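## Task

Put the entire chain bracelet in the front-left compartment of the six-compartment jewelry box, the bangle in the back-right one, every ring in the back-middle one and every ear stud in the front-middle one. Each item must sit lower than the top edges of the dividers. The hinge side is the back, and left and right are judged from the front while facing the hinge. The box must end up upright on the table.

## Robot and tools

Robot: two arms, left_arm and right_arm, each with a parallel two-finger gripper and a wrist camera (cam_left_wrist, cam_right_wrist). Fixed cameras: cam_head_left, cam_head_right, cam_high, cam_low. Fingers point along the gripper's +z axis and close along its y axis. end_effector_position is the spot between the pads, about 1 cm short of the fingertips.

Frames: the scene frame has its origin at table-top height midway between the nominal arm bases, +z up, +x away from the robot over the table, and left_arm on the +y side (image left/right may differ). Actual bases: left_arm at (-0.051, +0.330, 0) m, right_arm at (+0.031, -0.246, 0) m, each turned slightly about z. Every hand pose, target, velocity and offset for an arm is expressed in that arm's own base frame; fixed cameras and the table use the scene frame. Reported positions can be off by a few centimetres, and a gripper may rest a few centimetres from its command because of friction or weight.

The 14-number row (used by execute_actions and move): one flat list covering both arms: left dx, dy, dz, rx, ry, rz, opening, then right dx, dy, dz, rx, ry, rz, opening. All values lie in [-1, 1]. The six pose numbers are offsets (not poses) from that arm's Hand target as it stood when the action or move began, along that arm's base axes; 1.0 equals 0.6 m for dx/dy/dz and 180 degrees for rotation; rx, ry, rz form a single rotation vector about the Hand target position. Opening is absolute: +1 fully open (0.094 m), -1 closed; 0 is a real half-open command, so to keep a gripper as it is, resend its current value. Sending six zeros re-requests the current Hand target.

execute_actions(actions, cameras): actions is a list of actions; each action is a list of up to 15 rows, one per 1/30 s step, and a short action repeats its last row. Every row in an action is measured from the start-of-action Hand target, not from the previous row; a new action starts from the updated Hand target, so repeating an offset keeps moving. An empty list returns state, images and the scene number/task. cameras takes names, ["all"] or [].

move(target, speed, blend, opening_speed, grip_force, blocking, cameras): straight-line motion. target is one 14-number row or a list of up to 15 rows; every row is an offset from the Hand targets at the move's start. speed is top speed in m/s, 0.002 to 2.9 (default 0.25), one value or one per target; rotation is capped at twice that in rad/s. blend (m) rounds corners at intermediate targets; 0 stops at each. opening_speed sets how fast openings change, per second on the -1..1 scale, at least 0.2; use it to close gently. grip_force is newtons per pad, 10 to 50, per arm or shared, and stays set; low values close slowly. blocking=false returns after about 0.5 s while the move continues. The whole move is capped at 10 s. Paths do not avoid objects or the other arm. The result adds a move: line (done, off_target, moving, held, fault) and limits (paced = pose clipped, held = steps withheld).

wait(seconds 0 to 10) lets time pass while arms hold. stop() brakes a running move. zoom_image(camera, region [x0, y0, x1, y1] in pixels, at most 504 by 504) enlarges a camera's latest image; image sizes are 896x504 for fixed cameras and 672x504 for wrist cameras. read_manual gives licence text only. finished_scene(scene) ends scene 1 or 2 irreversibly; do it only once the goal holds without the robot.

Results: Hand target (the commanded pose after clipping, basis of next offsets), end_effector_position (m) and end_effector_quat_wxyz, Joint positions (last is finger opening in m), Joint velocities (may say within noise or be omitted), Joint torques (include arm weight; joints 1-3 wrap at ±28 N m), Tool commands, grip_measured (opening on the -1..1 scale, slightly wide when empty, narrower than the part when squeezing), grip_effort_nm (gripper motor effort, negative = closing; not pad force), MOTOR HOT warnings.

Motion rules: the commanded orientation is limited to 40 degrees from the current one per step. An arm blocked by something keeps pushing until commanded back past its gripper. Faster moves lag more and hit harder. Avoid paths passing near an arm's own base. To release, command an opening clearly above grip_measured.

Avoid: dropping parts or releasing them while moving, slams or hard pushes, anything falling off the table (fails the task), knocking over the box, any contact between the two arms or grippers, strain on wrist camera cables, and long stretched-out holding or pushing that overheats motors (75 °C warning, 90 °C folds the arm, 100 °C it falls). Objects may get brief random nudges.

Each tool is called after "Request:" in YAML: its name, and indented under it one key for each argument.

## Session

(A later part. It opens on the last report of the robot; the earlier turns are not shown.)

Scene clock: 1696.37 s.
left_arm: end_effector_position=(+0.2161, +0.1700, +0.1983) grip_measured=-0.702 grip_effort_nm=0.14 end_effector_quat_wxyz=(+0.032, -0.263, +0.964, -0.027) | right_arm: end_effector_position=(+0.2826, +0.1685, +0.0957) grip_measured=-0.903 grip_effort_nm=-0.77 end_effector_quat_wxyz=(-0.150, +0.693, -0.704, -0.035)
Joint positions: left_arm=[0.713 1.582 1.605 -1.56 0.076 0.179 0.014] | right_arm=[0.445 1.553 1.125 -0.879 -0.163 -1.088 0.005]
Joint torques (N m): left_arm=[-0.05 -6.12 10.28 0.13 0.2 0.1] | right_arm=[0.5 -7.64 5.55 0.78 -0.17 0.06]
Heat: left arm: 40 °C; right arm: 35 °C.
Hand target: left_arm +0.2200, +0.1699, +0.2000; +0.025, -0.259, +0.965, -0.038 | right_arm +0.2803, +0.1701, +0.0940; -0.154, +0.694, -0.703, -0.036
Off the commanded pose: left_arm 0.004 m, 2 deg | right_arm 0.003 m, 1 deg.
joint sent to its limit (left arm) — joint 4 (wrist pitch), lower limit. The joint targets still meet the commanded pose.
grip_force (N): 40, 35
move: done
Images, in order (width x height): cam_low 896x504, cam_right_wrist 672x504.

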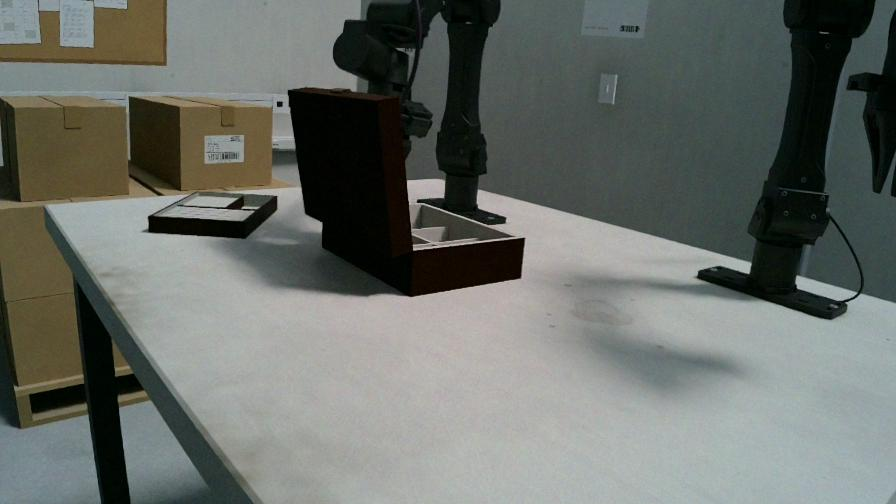

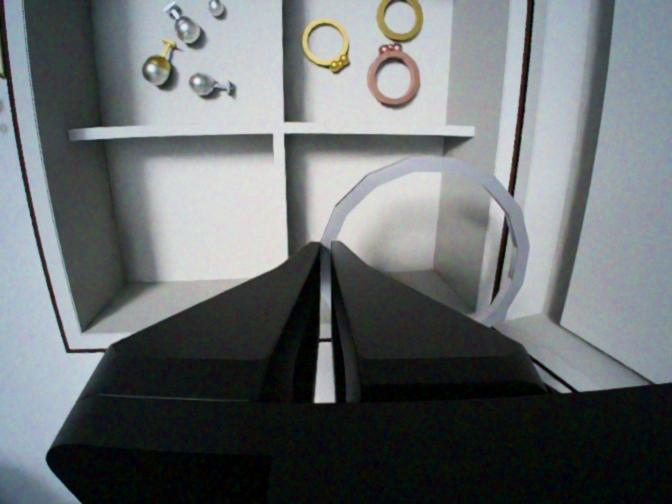

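Request:
move:
  target: [0, 0, 0, 0, 0, 0, -0.7, 0.0067, 0.0025, -0.06, 0, 0, 0, -0.97]
  speed: 0.05
  cameras: ["cam_right_wrist", "cam_low", "cam_high"]

Scene clock: 1757.57 s.
left_arm: end_effector_position=(+0.2161, +0.1700, +0.1983) grip_measured=-0.702 grip_effort_nm=0.14 end_effector_quat_wxyz=(+0.032, -0.263, +0.964, -0.027) | right_arm: end_effector_position=(+0.2873, +0.1707, +0.0674) grip_measured=-0.903 grip_effort_nm=-0.77 end_effector_quat_wxyz=(-0.161, +0.693, -0.702, -0.031)
Joint positions: left_arm=[0.713 1.582 1.605 -1.56 0.076 0.179 0.014] | right_arm=[0.445 1.58 1.029 -0.732 -0.163 -1.088 0.005]
Joint torques (N m): left_arm=[-0.03 -6.19 10.36 0.11 0.21 0.1] | right_arm=[0.36 -5.5 5.61 0.8 -0.17 0.06]
Heat: left arm: 40 °C; right arm: 34 °C.
Hand target: left_arm +0.2200, +0.1699, +0.2000; +0.025, -0.259, +0.965, -0.038 | right_arm +0.2844, +0.1716, +0.0581; -0.154, +0.694, -0.703, -0.036
Off the commanded pose: left_arm 0.004 m, 2 deg | right_arm 0.010 m, 1 deg.
joint sent to its limit (left arm) — joint 4 (wrist pitch), lower limit. The joint targets still meet the commanded pose.
grip_force (N): 40, 35
move: done
Images, in order (width x height): cam_high 896x504, cam_low 896x504, cam_right_wrist 672x504.

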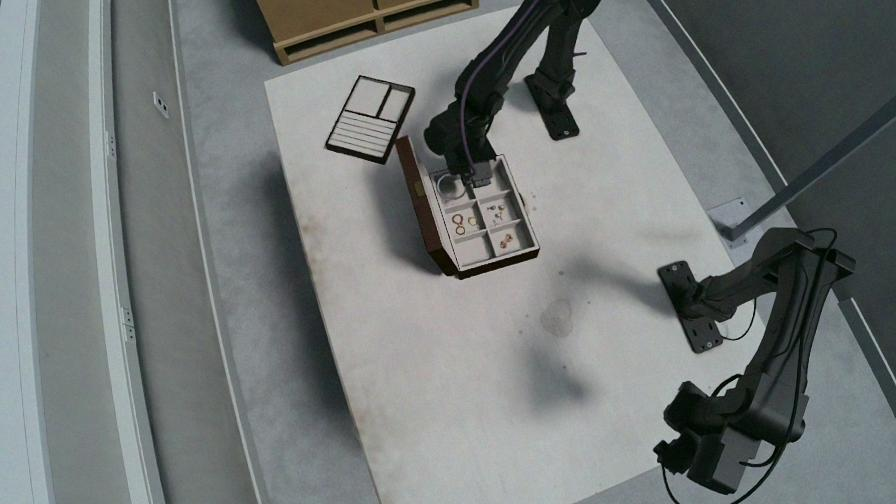

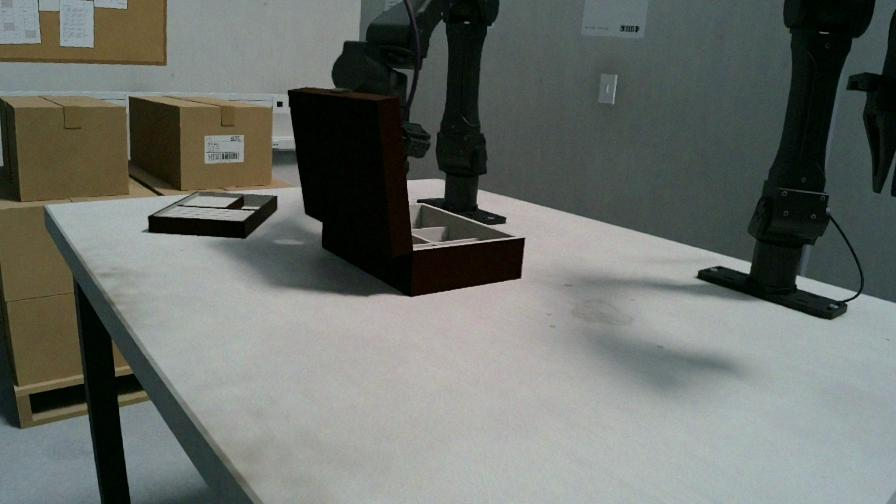

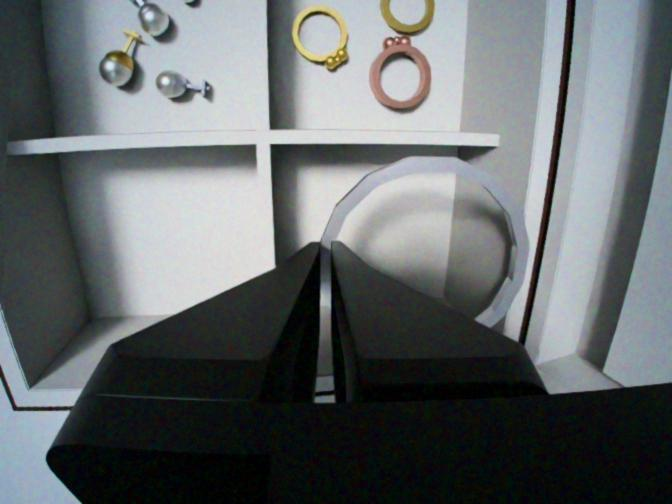

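Request:
zoom_image:
  camera: "cam_right_wrist"
  region: [240, 110, 600, 380]

Request:
zoom_image:
  camera: "cam_high"
  region: [390, 110, 550, 290]

Scaled by 1.400 from the camera's 672x504 image, which has a finer 960x720 frame.

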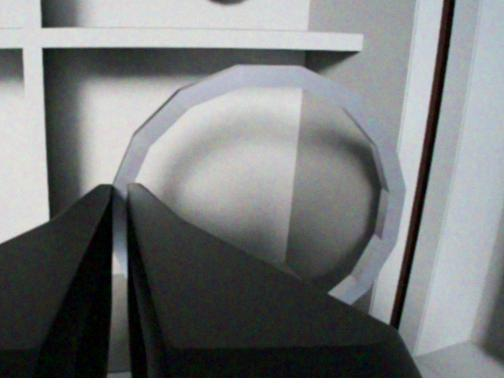

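Scaled by 2.800 from the camera's 896x504 image, which has a finer 1280x720 frame.

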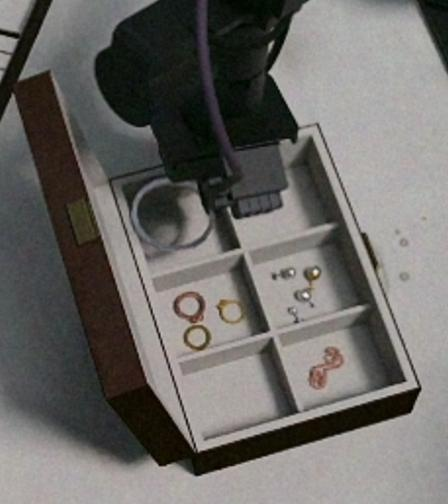

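Request:
move:
  target: [0, 0, 0, 0, 0, 0, -0.7, -0.0017, -0.0042, -0.0367, 0, 0, 0, -0.97]
  speed: 0.04
  cameras: ["cam_right_wrist", "cam_low"]

Scene clock: 1804.30 s.
left_arm: end_effector_position=(+0.2161, +0.1700, +0.1983) grip_measured=-0.702 grip_effort_nm=0.14 end_effector_quat_wxyz=(+0.032, -0.263, +0.964, -0.027) | right_arm: end_effector_position=(+0.2861, +0.1701, +0.0456) grip_measured=-0.903 grip_effort_nm=-0.77 end_effector_quat_wxyz=(-0.161, +0.693, -0.702, -0.031)
Joint positions: left_arm=[0.713 1.582 1.605 -1.56 0.076 0.179 0.014] | right_arm=[0.445 1.605 0.962 -0.64 -0.163 -1.088 0.005]
Joint torques (N m): left_arm=[-0.06 -6.08 10.44 0.11 0.21 0.11] | right_arm=[-0.17 -5.48 5.33 0.83 -0.2 0]
Heat: left arm: 41 °C; right arm: 33 °C.
Hand target: left_arm +0.2200, +0.1699, +0.2000; +0.025, -0.259, +0.965, -0.038 | right_arm +0.2833, +0.1690, +0.0360; -0.154, +0.694, -0.703, -0.036
Off the commanded pose: left_arm 0.004 m, 2 deg | right_arm 0.010 m, 1 deg.
joint sent to its limit (left arm) — joint 4 (wrist pitch), lower limit. The joint targets still meet the commanded pose.
grip_force (N): 40, 35
move: done
Images, in order (width x height): cam_low 896x504, cam_right_wrist 672x504.

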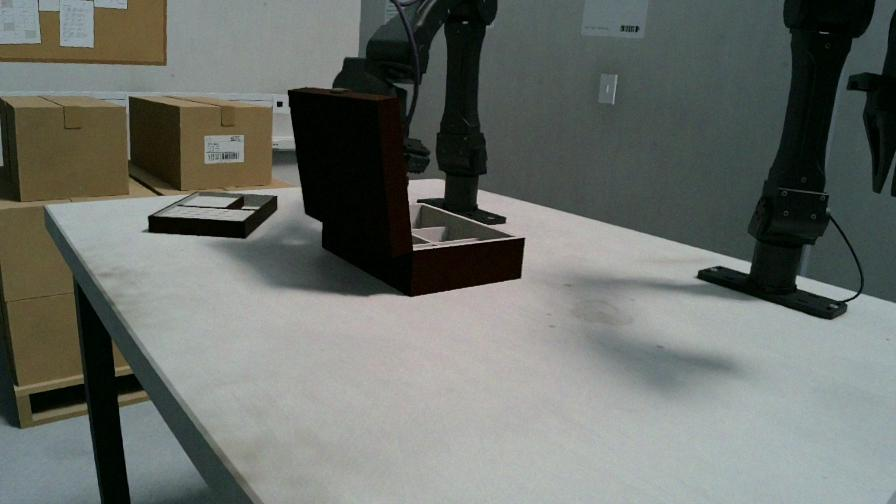

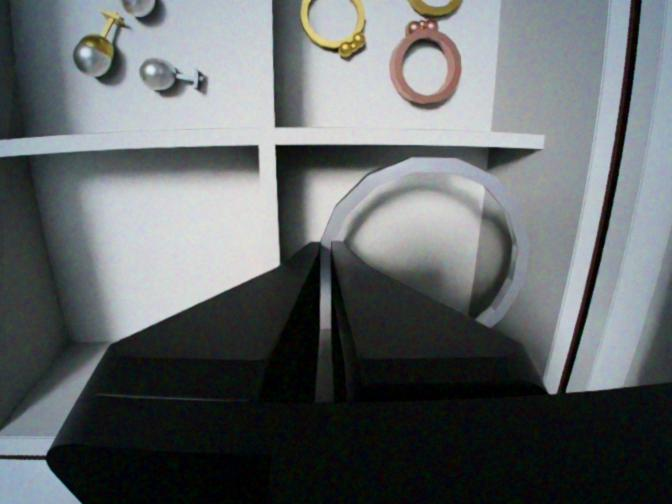

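Request:
move:
  target: [0, 0, 0, 0, 0, 0, -0.7, 0.0042, 0.0, -0.0115, 0, 0, 0, -0.97]
  speed: 0.03
  cameras: ["cam_right_wrist"]

Scene clock: 1832.37 s.
left_arm: end_effector_position=(+0.2161, +0.1700, +0.1983) grip_measured=-0.702 grip_effort_nm=0.14 end_effector_quat_wxyz=(+0.032, -0.263, +0.964, -0.027) | right_arm: end_effector_position=(+0.2879, +0.1709, +0.0388) grip_measured=-0.903 grip_effort_nm=-0.77 end_effector_quat_wxyz=(-0.160, +0.693, -0.702, -0.032)
Joint positions: left_arm=[0.713 1.582 1.605 -1.56 0.076 0.179 0.014] | right_arm=[0.445 1.625 0.955 -0.615 -0.163 -1.088 0.005]
Joint torques (N m): left_arm=[-0.03 -6.11 10.4 0.13 0.21 0.12] | right_arm=[-0.5 -5.55 5.2 0.85 -0.2 -0.04]
Heat: left arm: 41 °C; right arm: 32 °C.
Hand target: left_arm +0.2200, +0.1699, +0.2000; +0.025, -0.259, +0.965, -0.038 | right_arm +0.2859, +0.1690, +0.0291; -0.154, +0.693, -0.703, -0.036
Off the commanded pose: left_arm 0.004 m, 2 deg | right_arm 0.010 m, 1 deg.
joint sent to its limit (left arm) — joint 4 (wrist pitch), lower limit. The joint targets still meet the commanded pose.
grip_force (N): 40, 35
move: done
Images, in order (width x height): cam_right_wrist 672x504.

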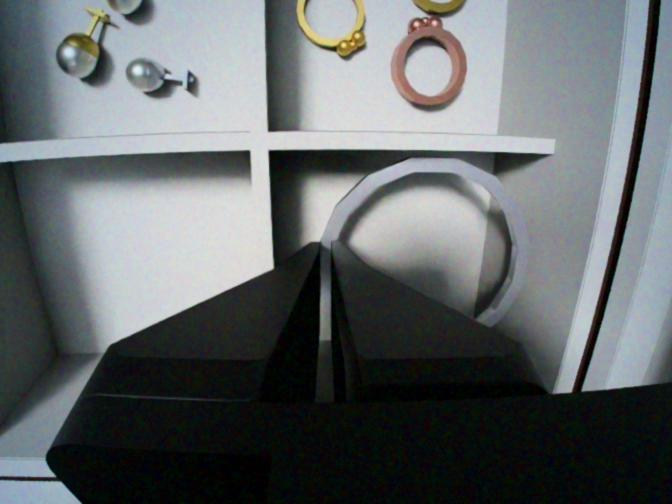

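Request:
move:
  target: [0, 0, 0, 0, 0, 0, -0.7, 0.0, 0.0, 0.0, 0, 0, 0, -0.885]
  speed: 0.03
  opening_speed: 0.2
  cameras: ["cam_right_wrist"]

Scene clock: 1844.27 s.
left_arm: end_effector_position=(+0.2161, +0.1700, +0.1983) grip_measured=-0.702 grip_effort_nm=0.14 end_effector_quat_wxyz=(+0.032, -0.263, +0.964, -0.027) | right_arm: end_effector_position=(+0.2879, +0.1709, +0.0388) grip_measured=-0.882 grip_effort_nm=-0.18 end_effector_quat_wxyz=(-0.160, +0.693, -0.702, -0.032)
Joint positions: left_arm=[0.713 1.582 1.605 -1.56 0.076 0.179 0.014] | right_arm=[0.445 1.625 0.955 -0.615 -0.163 -1.088 0.006]
Joint torques (N m): left_arm=[-0.02 -6.19 10.37 0.11 0.23 0.09] | right_arm=[-0.47 -5.55 5.2 0.85 -0.2 -0.02]
Heat: left arm: 41 °C; right arm: 32 °C.
Hand target: left_arm +0.2200, +0.1699, +0.2000; +0.025, -0.259, +0.965, -0.038 | right_arm +0.2859, +0.1690, +0.0291; -0.154, +0.693, -0.703, -0.036
Off the commanded pose: left_arm 0.004 m, 2 deg | right_arm 0.010 m, 1 deg.
joint sent to its limit (left arm) — joint 4 (wrist pitch), lower limit. The joint targets still meet the commanded pose.
grip_force (N): 40, 35
move: done
Images, in order (width x height): cam_right_wrist 672x504.

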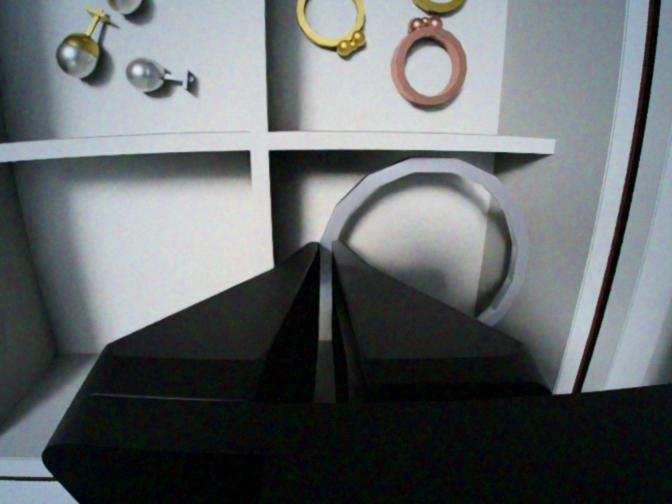

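Request:
move:
  target: [0, 0, 0, 0, 0, 0, -0.7, 0.0, 0.0, 0.0, 0, 0, 0, -0.865]
  speed: 0.03
  opening_speed: 0.2
  cameras: ["cam_right_wrist"]

Scene clock: 1849.20 s.
left_arm: end_effector_position=(+0.2161, +0.1700, +0.1983) grip_measured=-0.702 grip_effort_nm=0.14 end_effector_quat_wxyz=(+0.032, -0.263, +0.964, -0.027) | right_arm: end_effector_position=(+0.2879, +0.1709, +0.0388) grip_measured=-0.866 grip_effort_nm=0.05 end_effector_quat_wxyz=(-0.160, +0.693, -0.702, -0.032)
Joint positions: left_arm=[0.713 1.582 1.605 -1.56 0.076 0.179 0.014] | right_arm=[0.445 1.625 0.955 -0.615 -0.163 -1.088 0.006]
Joint torques (N m): left_arm=[-0.12 -6.17 10.36 0.13 0.21 0.11] | right_arm=[-0.47 -5.53 5.19 0.84 -0.21 -0.04]
Heat: left arm: 41 °C; right arm: 32 °C.
Hand target: left_arm +0.2200, +0.1699, +0.2000; +0.025, -0.259, +0.965, -0.038 | right_arm +0.2859, +0.1690, +0.0291; -0.154, +0.693, -0.703, -0.036
Off the commanded pose: left_arm 0.004 m, 2 deg | right_arm 0.010 m, 1 deg.
joint sent to its limit (left arm) — joint 4 (wrist pitch), lower limit. The joint targets still meet the commanded pose.
grip_force (N): 40, 35
move: done
Images, in order (width x height): cam_right_wrist 672x504.

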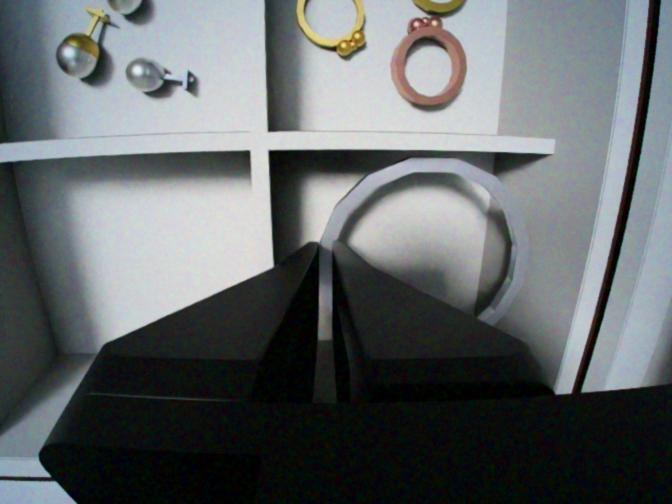

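Request:
move:
  target: [0, 0, 0, 0, 0, 0, -0.7, 0.0, 0.0, 0.0, 0, 0, 0, -0.848]
  speed: 0.03
  opening_speed: 0.2
  cameras: ["cam_right_wrist"]

Scene clock: 1853.37 s.
left_arm: end_effector_position=(+0.2161, +0.1700, +0.1983) grip_measured=-0.702 grip_effort_nm=0.14 end_effector_quat_wxyz=(+0.032, -0.263, +0.964, -0.027) | right_arm: end_effector_position=(+0.2880, +0.1710, +0.0388) grip_measured=-0.850 grip_effort_nm=0.08 end_effector_quat_wxyz=(-0.160, +0.693, -0.702, -0.032)
Joint positions: left_arm=[0.713 1.582 1.605 -1.56 0.076 0.179 0.014] | right_arm=[0.445 1.625 0.955 -0.614 -0.163 -1.088 0.007]
Joint torques (N m): left_arm=[-0.06 -6.09 10.39 0.11 0.23 0.12] | right_arm=[-0.47 -5.5 5.2 0.84 -0.2 -0.03]
Heat: left arm: 41 °C; right arm: 32 °C.
Hand target: left_arm +0.2200, +0.1699, +0.2000; +0.025, -0.259, +0.965, -0.038 | right_arm +0.2859, +0.1691, +0.0291; -0.154, +0.693, -0.703, -0.036
Off the commanded pose: left_arm 0.004 m, 2 deg | right_arm 0.010 m, 1 deg.
joint sent to its limit (left arm) — joint 4 (wrist pitch), lower limit. The joint targets still meet the commanded pose.
grip_force (N): 40, 35
move: done
Images, in order (width x height): cam_right_wrist 672x504.

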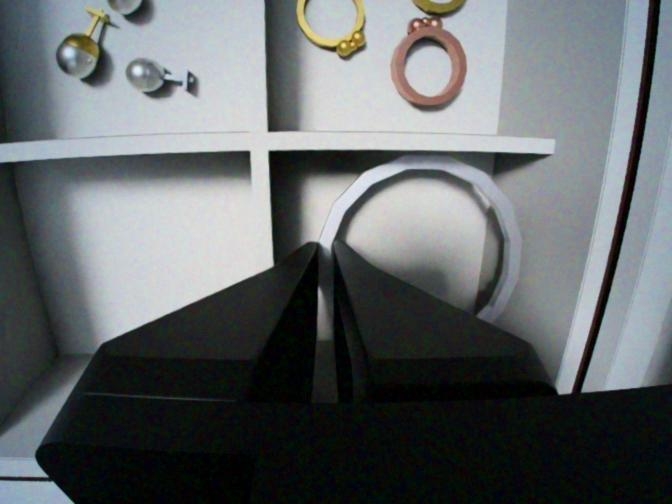

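Request:
move:
  target: [0, 0, 0, 0, 0, 0, -0.7, 0.0, 0.0, 0.0, 0, 0, 0, -0.832]
  speed: 0.03
  opening_speed: 0.2
  cameras: ["cam_right_wrist"]

Scene clock: 1858.37 s.
left_arm: end_effector_position=(+0.2161, +0.1700, +0.1983) grip_measured=-0.702 grip_effort_nm=0.14 end_effector_quat_wxyz=(+0.032, -0.263, +0.964, -0.027) | right_arm: end_effector_position=(+0.2889, +0.1714, +0.0391) grip_measured=-0.834 grip_effort_nm=0.08 end_effector_quat_wxyz=(-0.162, +0.693, -0.702, -0.031)
Joint positions: left_arm=[0.713 1.582 1.605 -1.56 0.076 0.179 0.014] | right_arm=[0.445 1.625 0.955 -0.61 -0.163 -1.088 0.008]
Joint torques (N m): left_arm=[-0.01 -6.19 10.44 0.14 0.21 0.11] | right_arm=[-0.47 -5.55 5.24 0.81 -0.2 -0.03]
Heat: left arm: 41 °C; right arm: 32 °C.
Hand target: left_arm +0.2200, +0.1699, +0.2000; +0.025, -0.259, +0.965, -0.038 | right_arm +0.2859, +0.1690, +0.0291; -0.154, +0.693, -0.703, -0.036
Off the commanded pose: left_arm 0.004 m, 2 deg | right_arm 0.011 m, 1 deg.
joint sent to its limit (left arm) — joint 4 (wrist pitch), lower limit. The joint targets still meet the commanded pose.
grip_force (N): 40, 35
move: off_target (right_arm)
Images, in order (width x height): cam_right_wrist 672x504.

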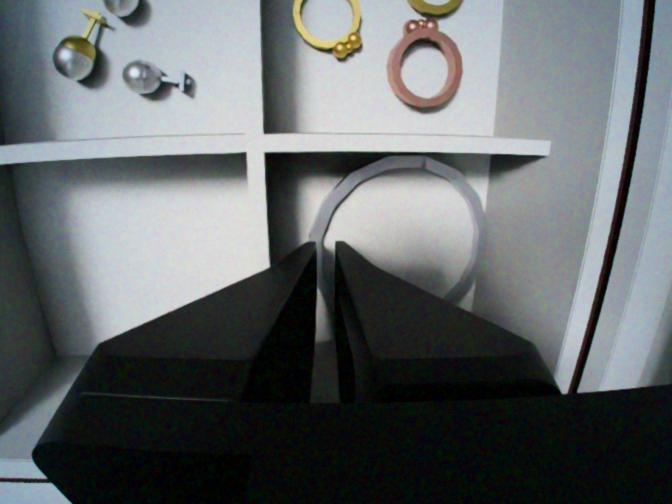

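Request:
zoom_image:
  camera: "cam_right_wrist"
  region: [240, 110, 600, 380]

Scaled by 1.400 from the camera's 672x504 image, which has a finer 960x720 frame.

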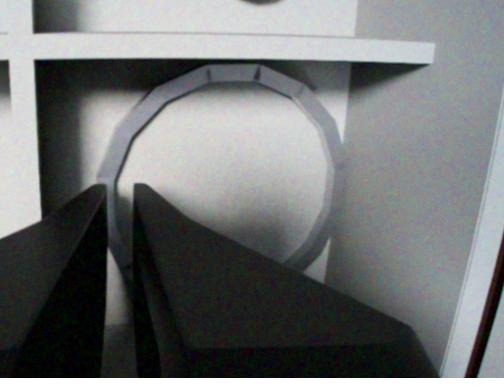

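Request:
move:
  target:
    - [0, 0, 0, 0, 0, 0, -0.7, 0.0117, 0.0, 0.05, 0, 0, 0, -0.84]
    - [0, 0, 0, 0, 0, 0, -0.7, 0.0067, 0.0, 0.19, 0, 0, 0, -0.84]
  speed: [0.03, 0.06]
  blend: [0.01, 0]
  cameras: ["cam_right_wrist", "cam_high"]

Scene clock: 1888.93 s.
left_arm: end_effector_position=(+0.2161, +0.1700, +0.1983) grip_measured=-0.702 grip_effort_nm=0.14 end_effector_quat_wxyz=(+0.032, -0.263, +0.964, -0.027) | right_arm: end_effector_position=(+0.2857, +0.1674, +0.1227) grip_measured=-0.838 grip_effort_nm=-0.11 end_effector_quat_wxyz=(-0.129, +0.694, -0.707, -0.041)
Joint positions: left_arm=[0.713 1.582 1.605 -1.56 0.076 0.179 0.014] | right_arm=[0.438 1.587 1.277 -1.041 -0.163 -1.097 0.008]
Joint torques (N m): left_arm=[-0.08 -6.13 10.28 0.12 0.21 0.11] | right_arm=[-0.43 -10.14 10.59 0.35 -0.23 0]
Heat: left arm: 41 °C; right arm: 32 °C.
Hand target: left_arm +0.2200, +0.1699, +0.2000; +0.025, -0.259, +0.965, -0.038 | right_arm +0.2899, +0.1690, +0.1430; -0.154, +0.693, -0.703, -0.036
Off the commanded pose: left_arm 0.004 m, 2 deg | right_arm 0.021 m, 3 deg.
joint sent to its limit (left arm) — joint 4 (wrist pitch), lower limit. The joint targets still meet the commanded pose.
grip_force (N): 40, 35
move: off_target (right_arm)
Images, in order (width x height): cam_high 896x504, cam_right_wrist 672x504.

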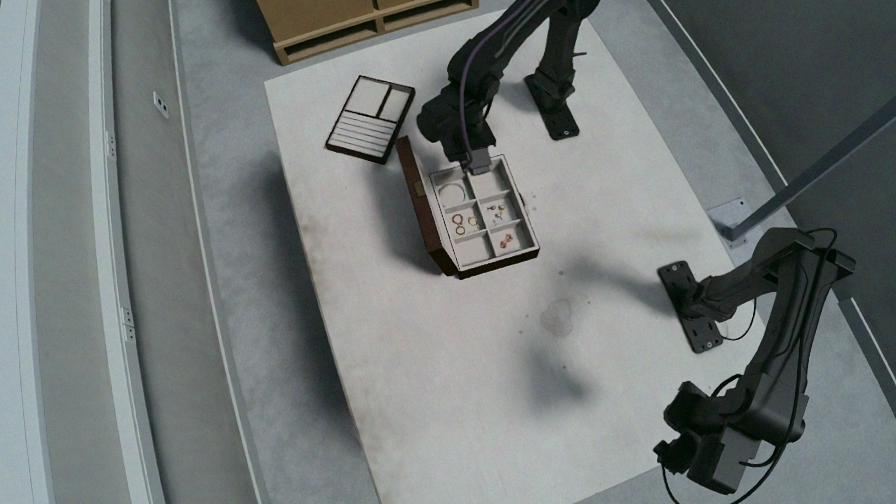

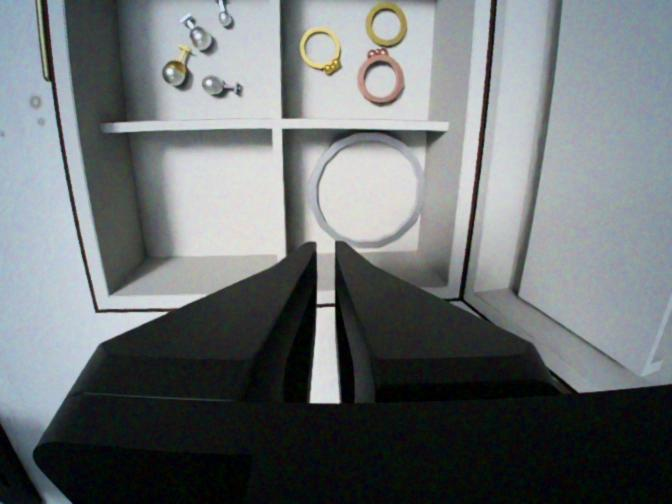

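Request:
move:
  target:
    - [0, 0, 0, 0, 0, 0, -0.7, -0.02, 0.0, 0.08, 0, 0, 0, -0.84]
    - [0, 0, 0, 0, 0, 0, -0.7, -0.15, -0.2, 0.1, 0, 0, 0, -0.84]
  speed: [0.1, 0.15]
  blend: [0.02, 0]
  cameras: ["cam_high", "cam_head_left", "cam_head_right", "cam_low"]

Scene clock: 1898.47 s.
left_arm: end_effector_position=(+0.2161, +0.1700, +0.1983) grip_measured=-0.702 grip_effort_nm=0.14 end_effector_quat_wxyz=(+0.032, -0.263, +0.964, -0.027) | right_arm: end_effector_position=(+0.2092, +0.0479, +0.2061) grip_measured=-0.838 grip_effort_nm=-0.11 end_effector_quat_wxyz=(-0.157, +0.694, -0.702, -0.023)
Joint positions: left_arm=[0.713 1.582 1.605 -1.56 0.076 0.179 0.014] | right_arm=[0.011 1.195 1.286 -1.464 -0.25 -1.523 0.008]
Joint torques (N m): left_arm=[0.01 -6.17 10.39 0.12 0.21 0.12] | right_arm=[-0.66 -4.21 5.01 0.3 -0.38 -0.04]
Heat: left arm: 41 °C; right arm: 32 °C.
Hand target: left_arm +0.2200, +0.1699, +0.2000; +0.025, -0.259, +0.965, -0.038 | right_arm +0.2000, +0.0491, +0.2031; -0.154, +0.694, -0.703, -0.036
Off the commanded pose: left_arm 0.004 m, 2 deg | right_arm 0.010 m, 2 deg.
joint sent to its limit (left arm) — joint 4 (wrist pitch), lower limit. The joint targets still meet the commanded pose.
grip_force (N): 40, 35
move: done
Images, in order (width x height): cam_head_left 896x504, cam_head_right 896x504, cam_high 896x504, cam_low 896x504.

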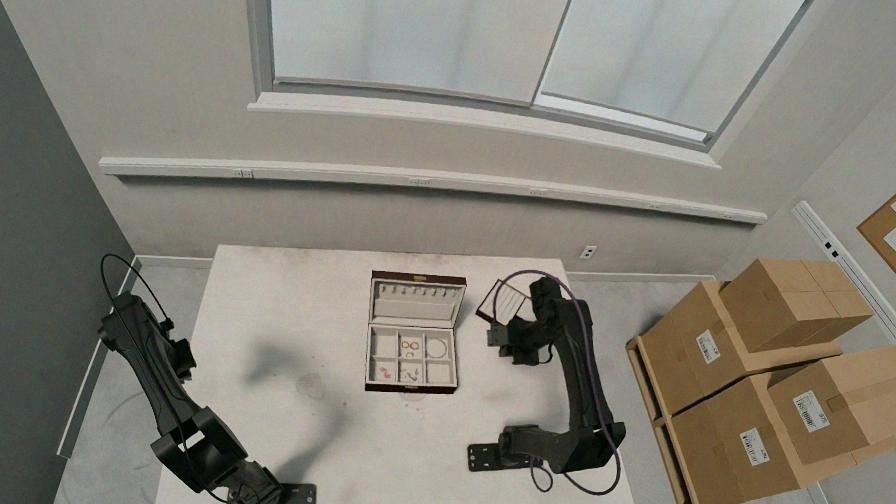

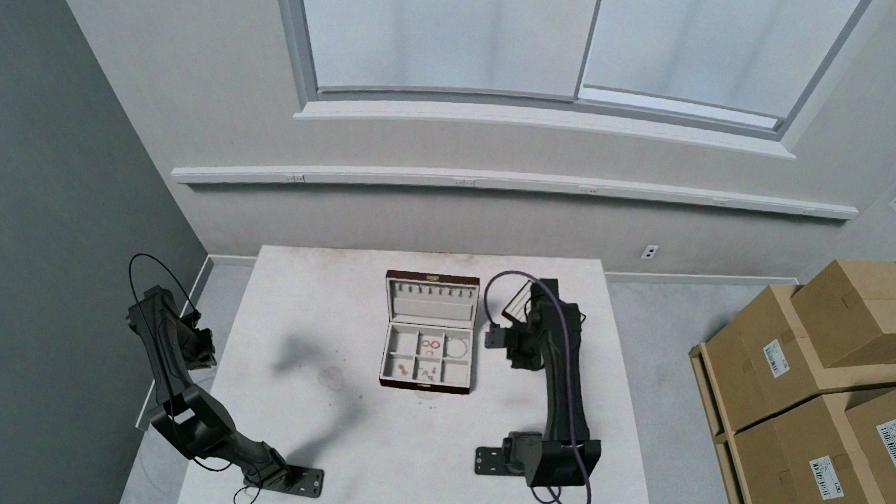

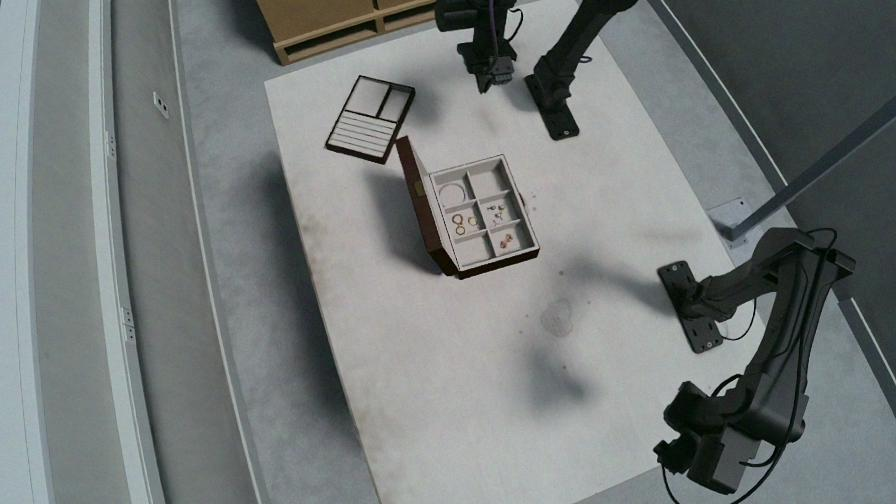

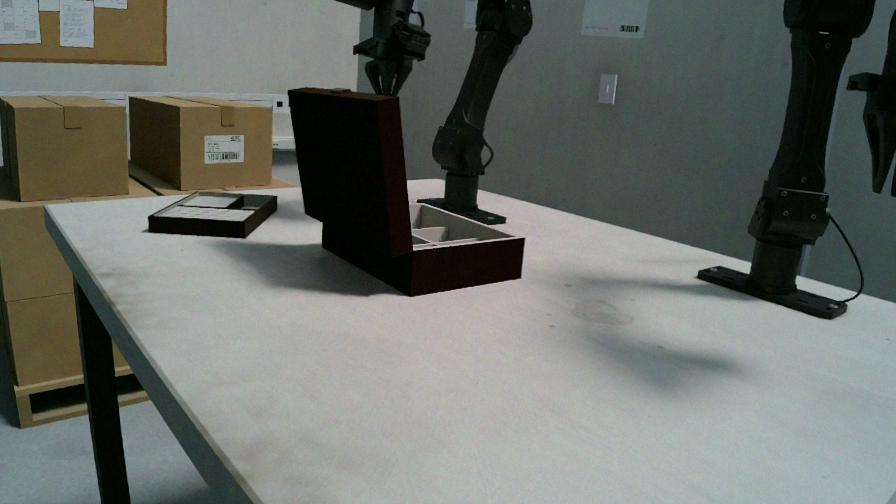

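Request:
zoom_image:
  camera: "cam_high"
  region: [390, 120, 570, 290]

Request:
zoom_image:
  camera: "cam_head_right"
  region: [360, 255, 510, 405]

Scaled by 2.800 from the camera's 896x504 image, which has a finer 1280x720 frame.

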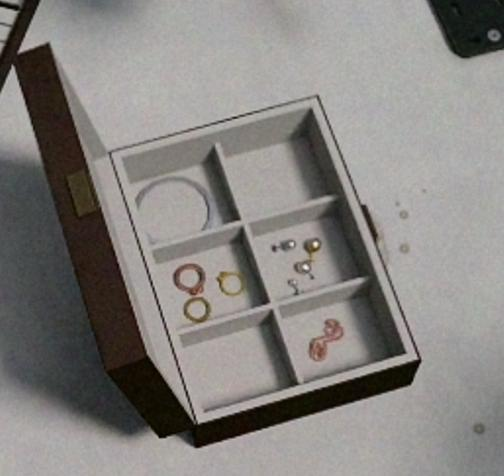

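Scaled by 3.360 from the camera's 896x504 image, which has a finer 1280x720 frame.

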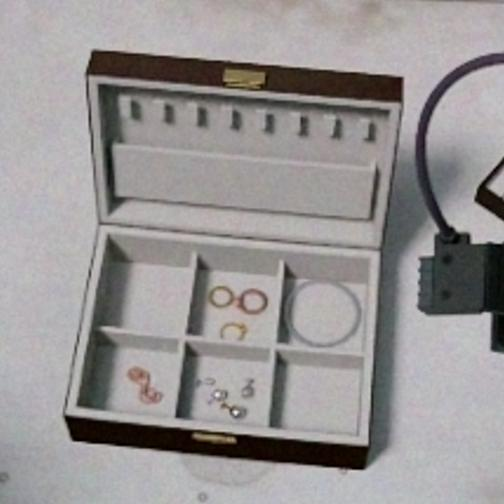

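Request:
zoom_image:
  camera: "cam_high"
  region: [310, 60, 440, 180]

Request:
zoom_image:
  camera: "cam_high"
  region: [480, 180, 720, 380]

Scaled by 3.877 from the camera's 896x504 image, which has a finer 1280x720 frame.

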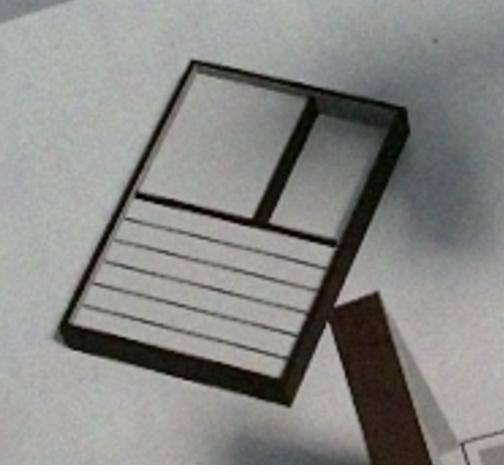

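Scaled by 2.100 from the camera's 896x504 image, which has a finer 1280x720 frame.

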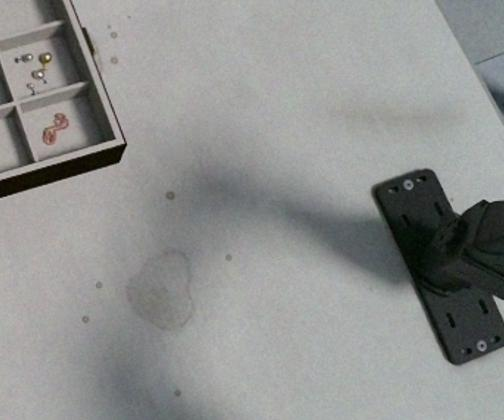

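Request:
finished_scene:
  scene: 2

The scene is finished: the task was done.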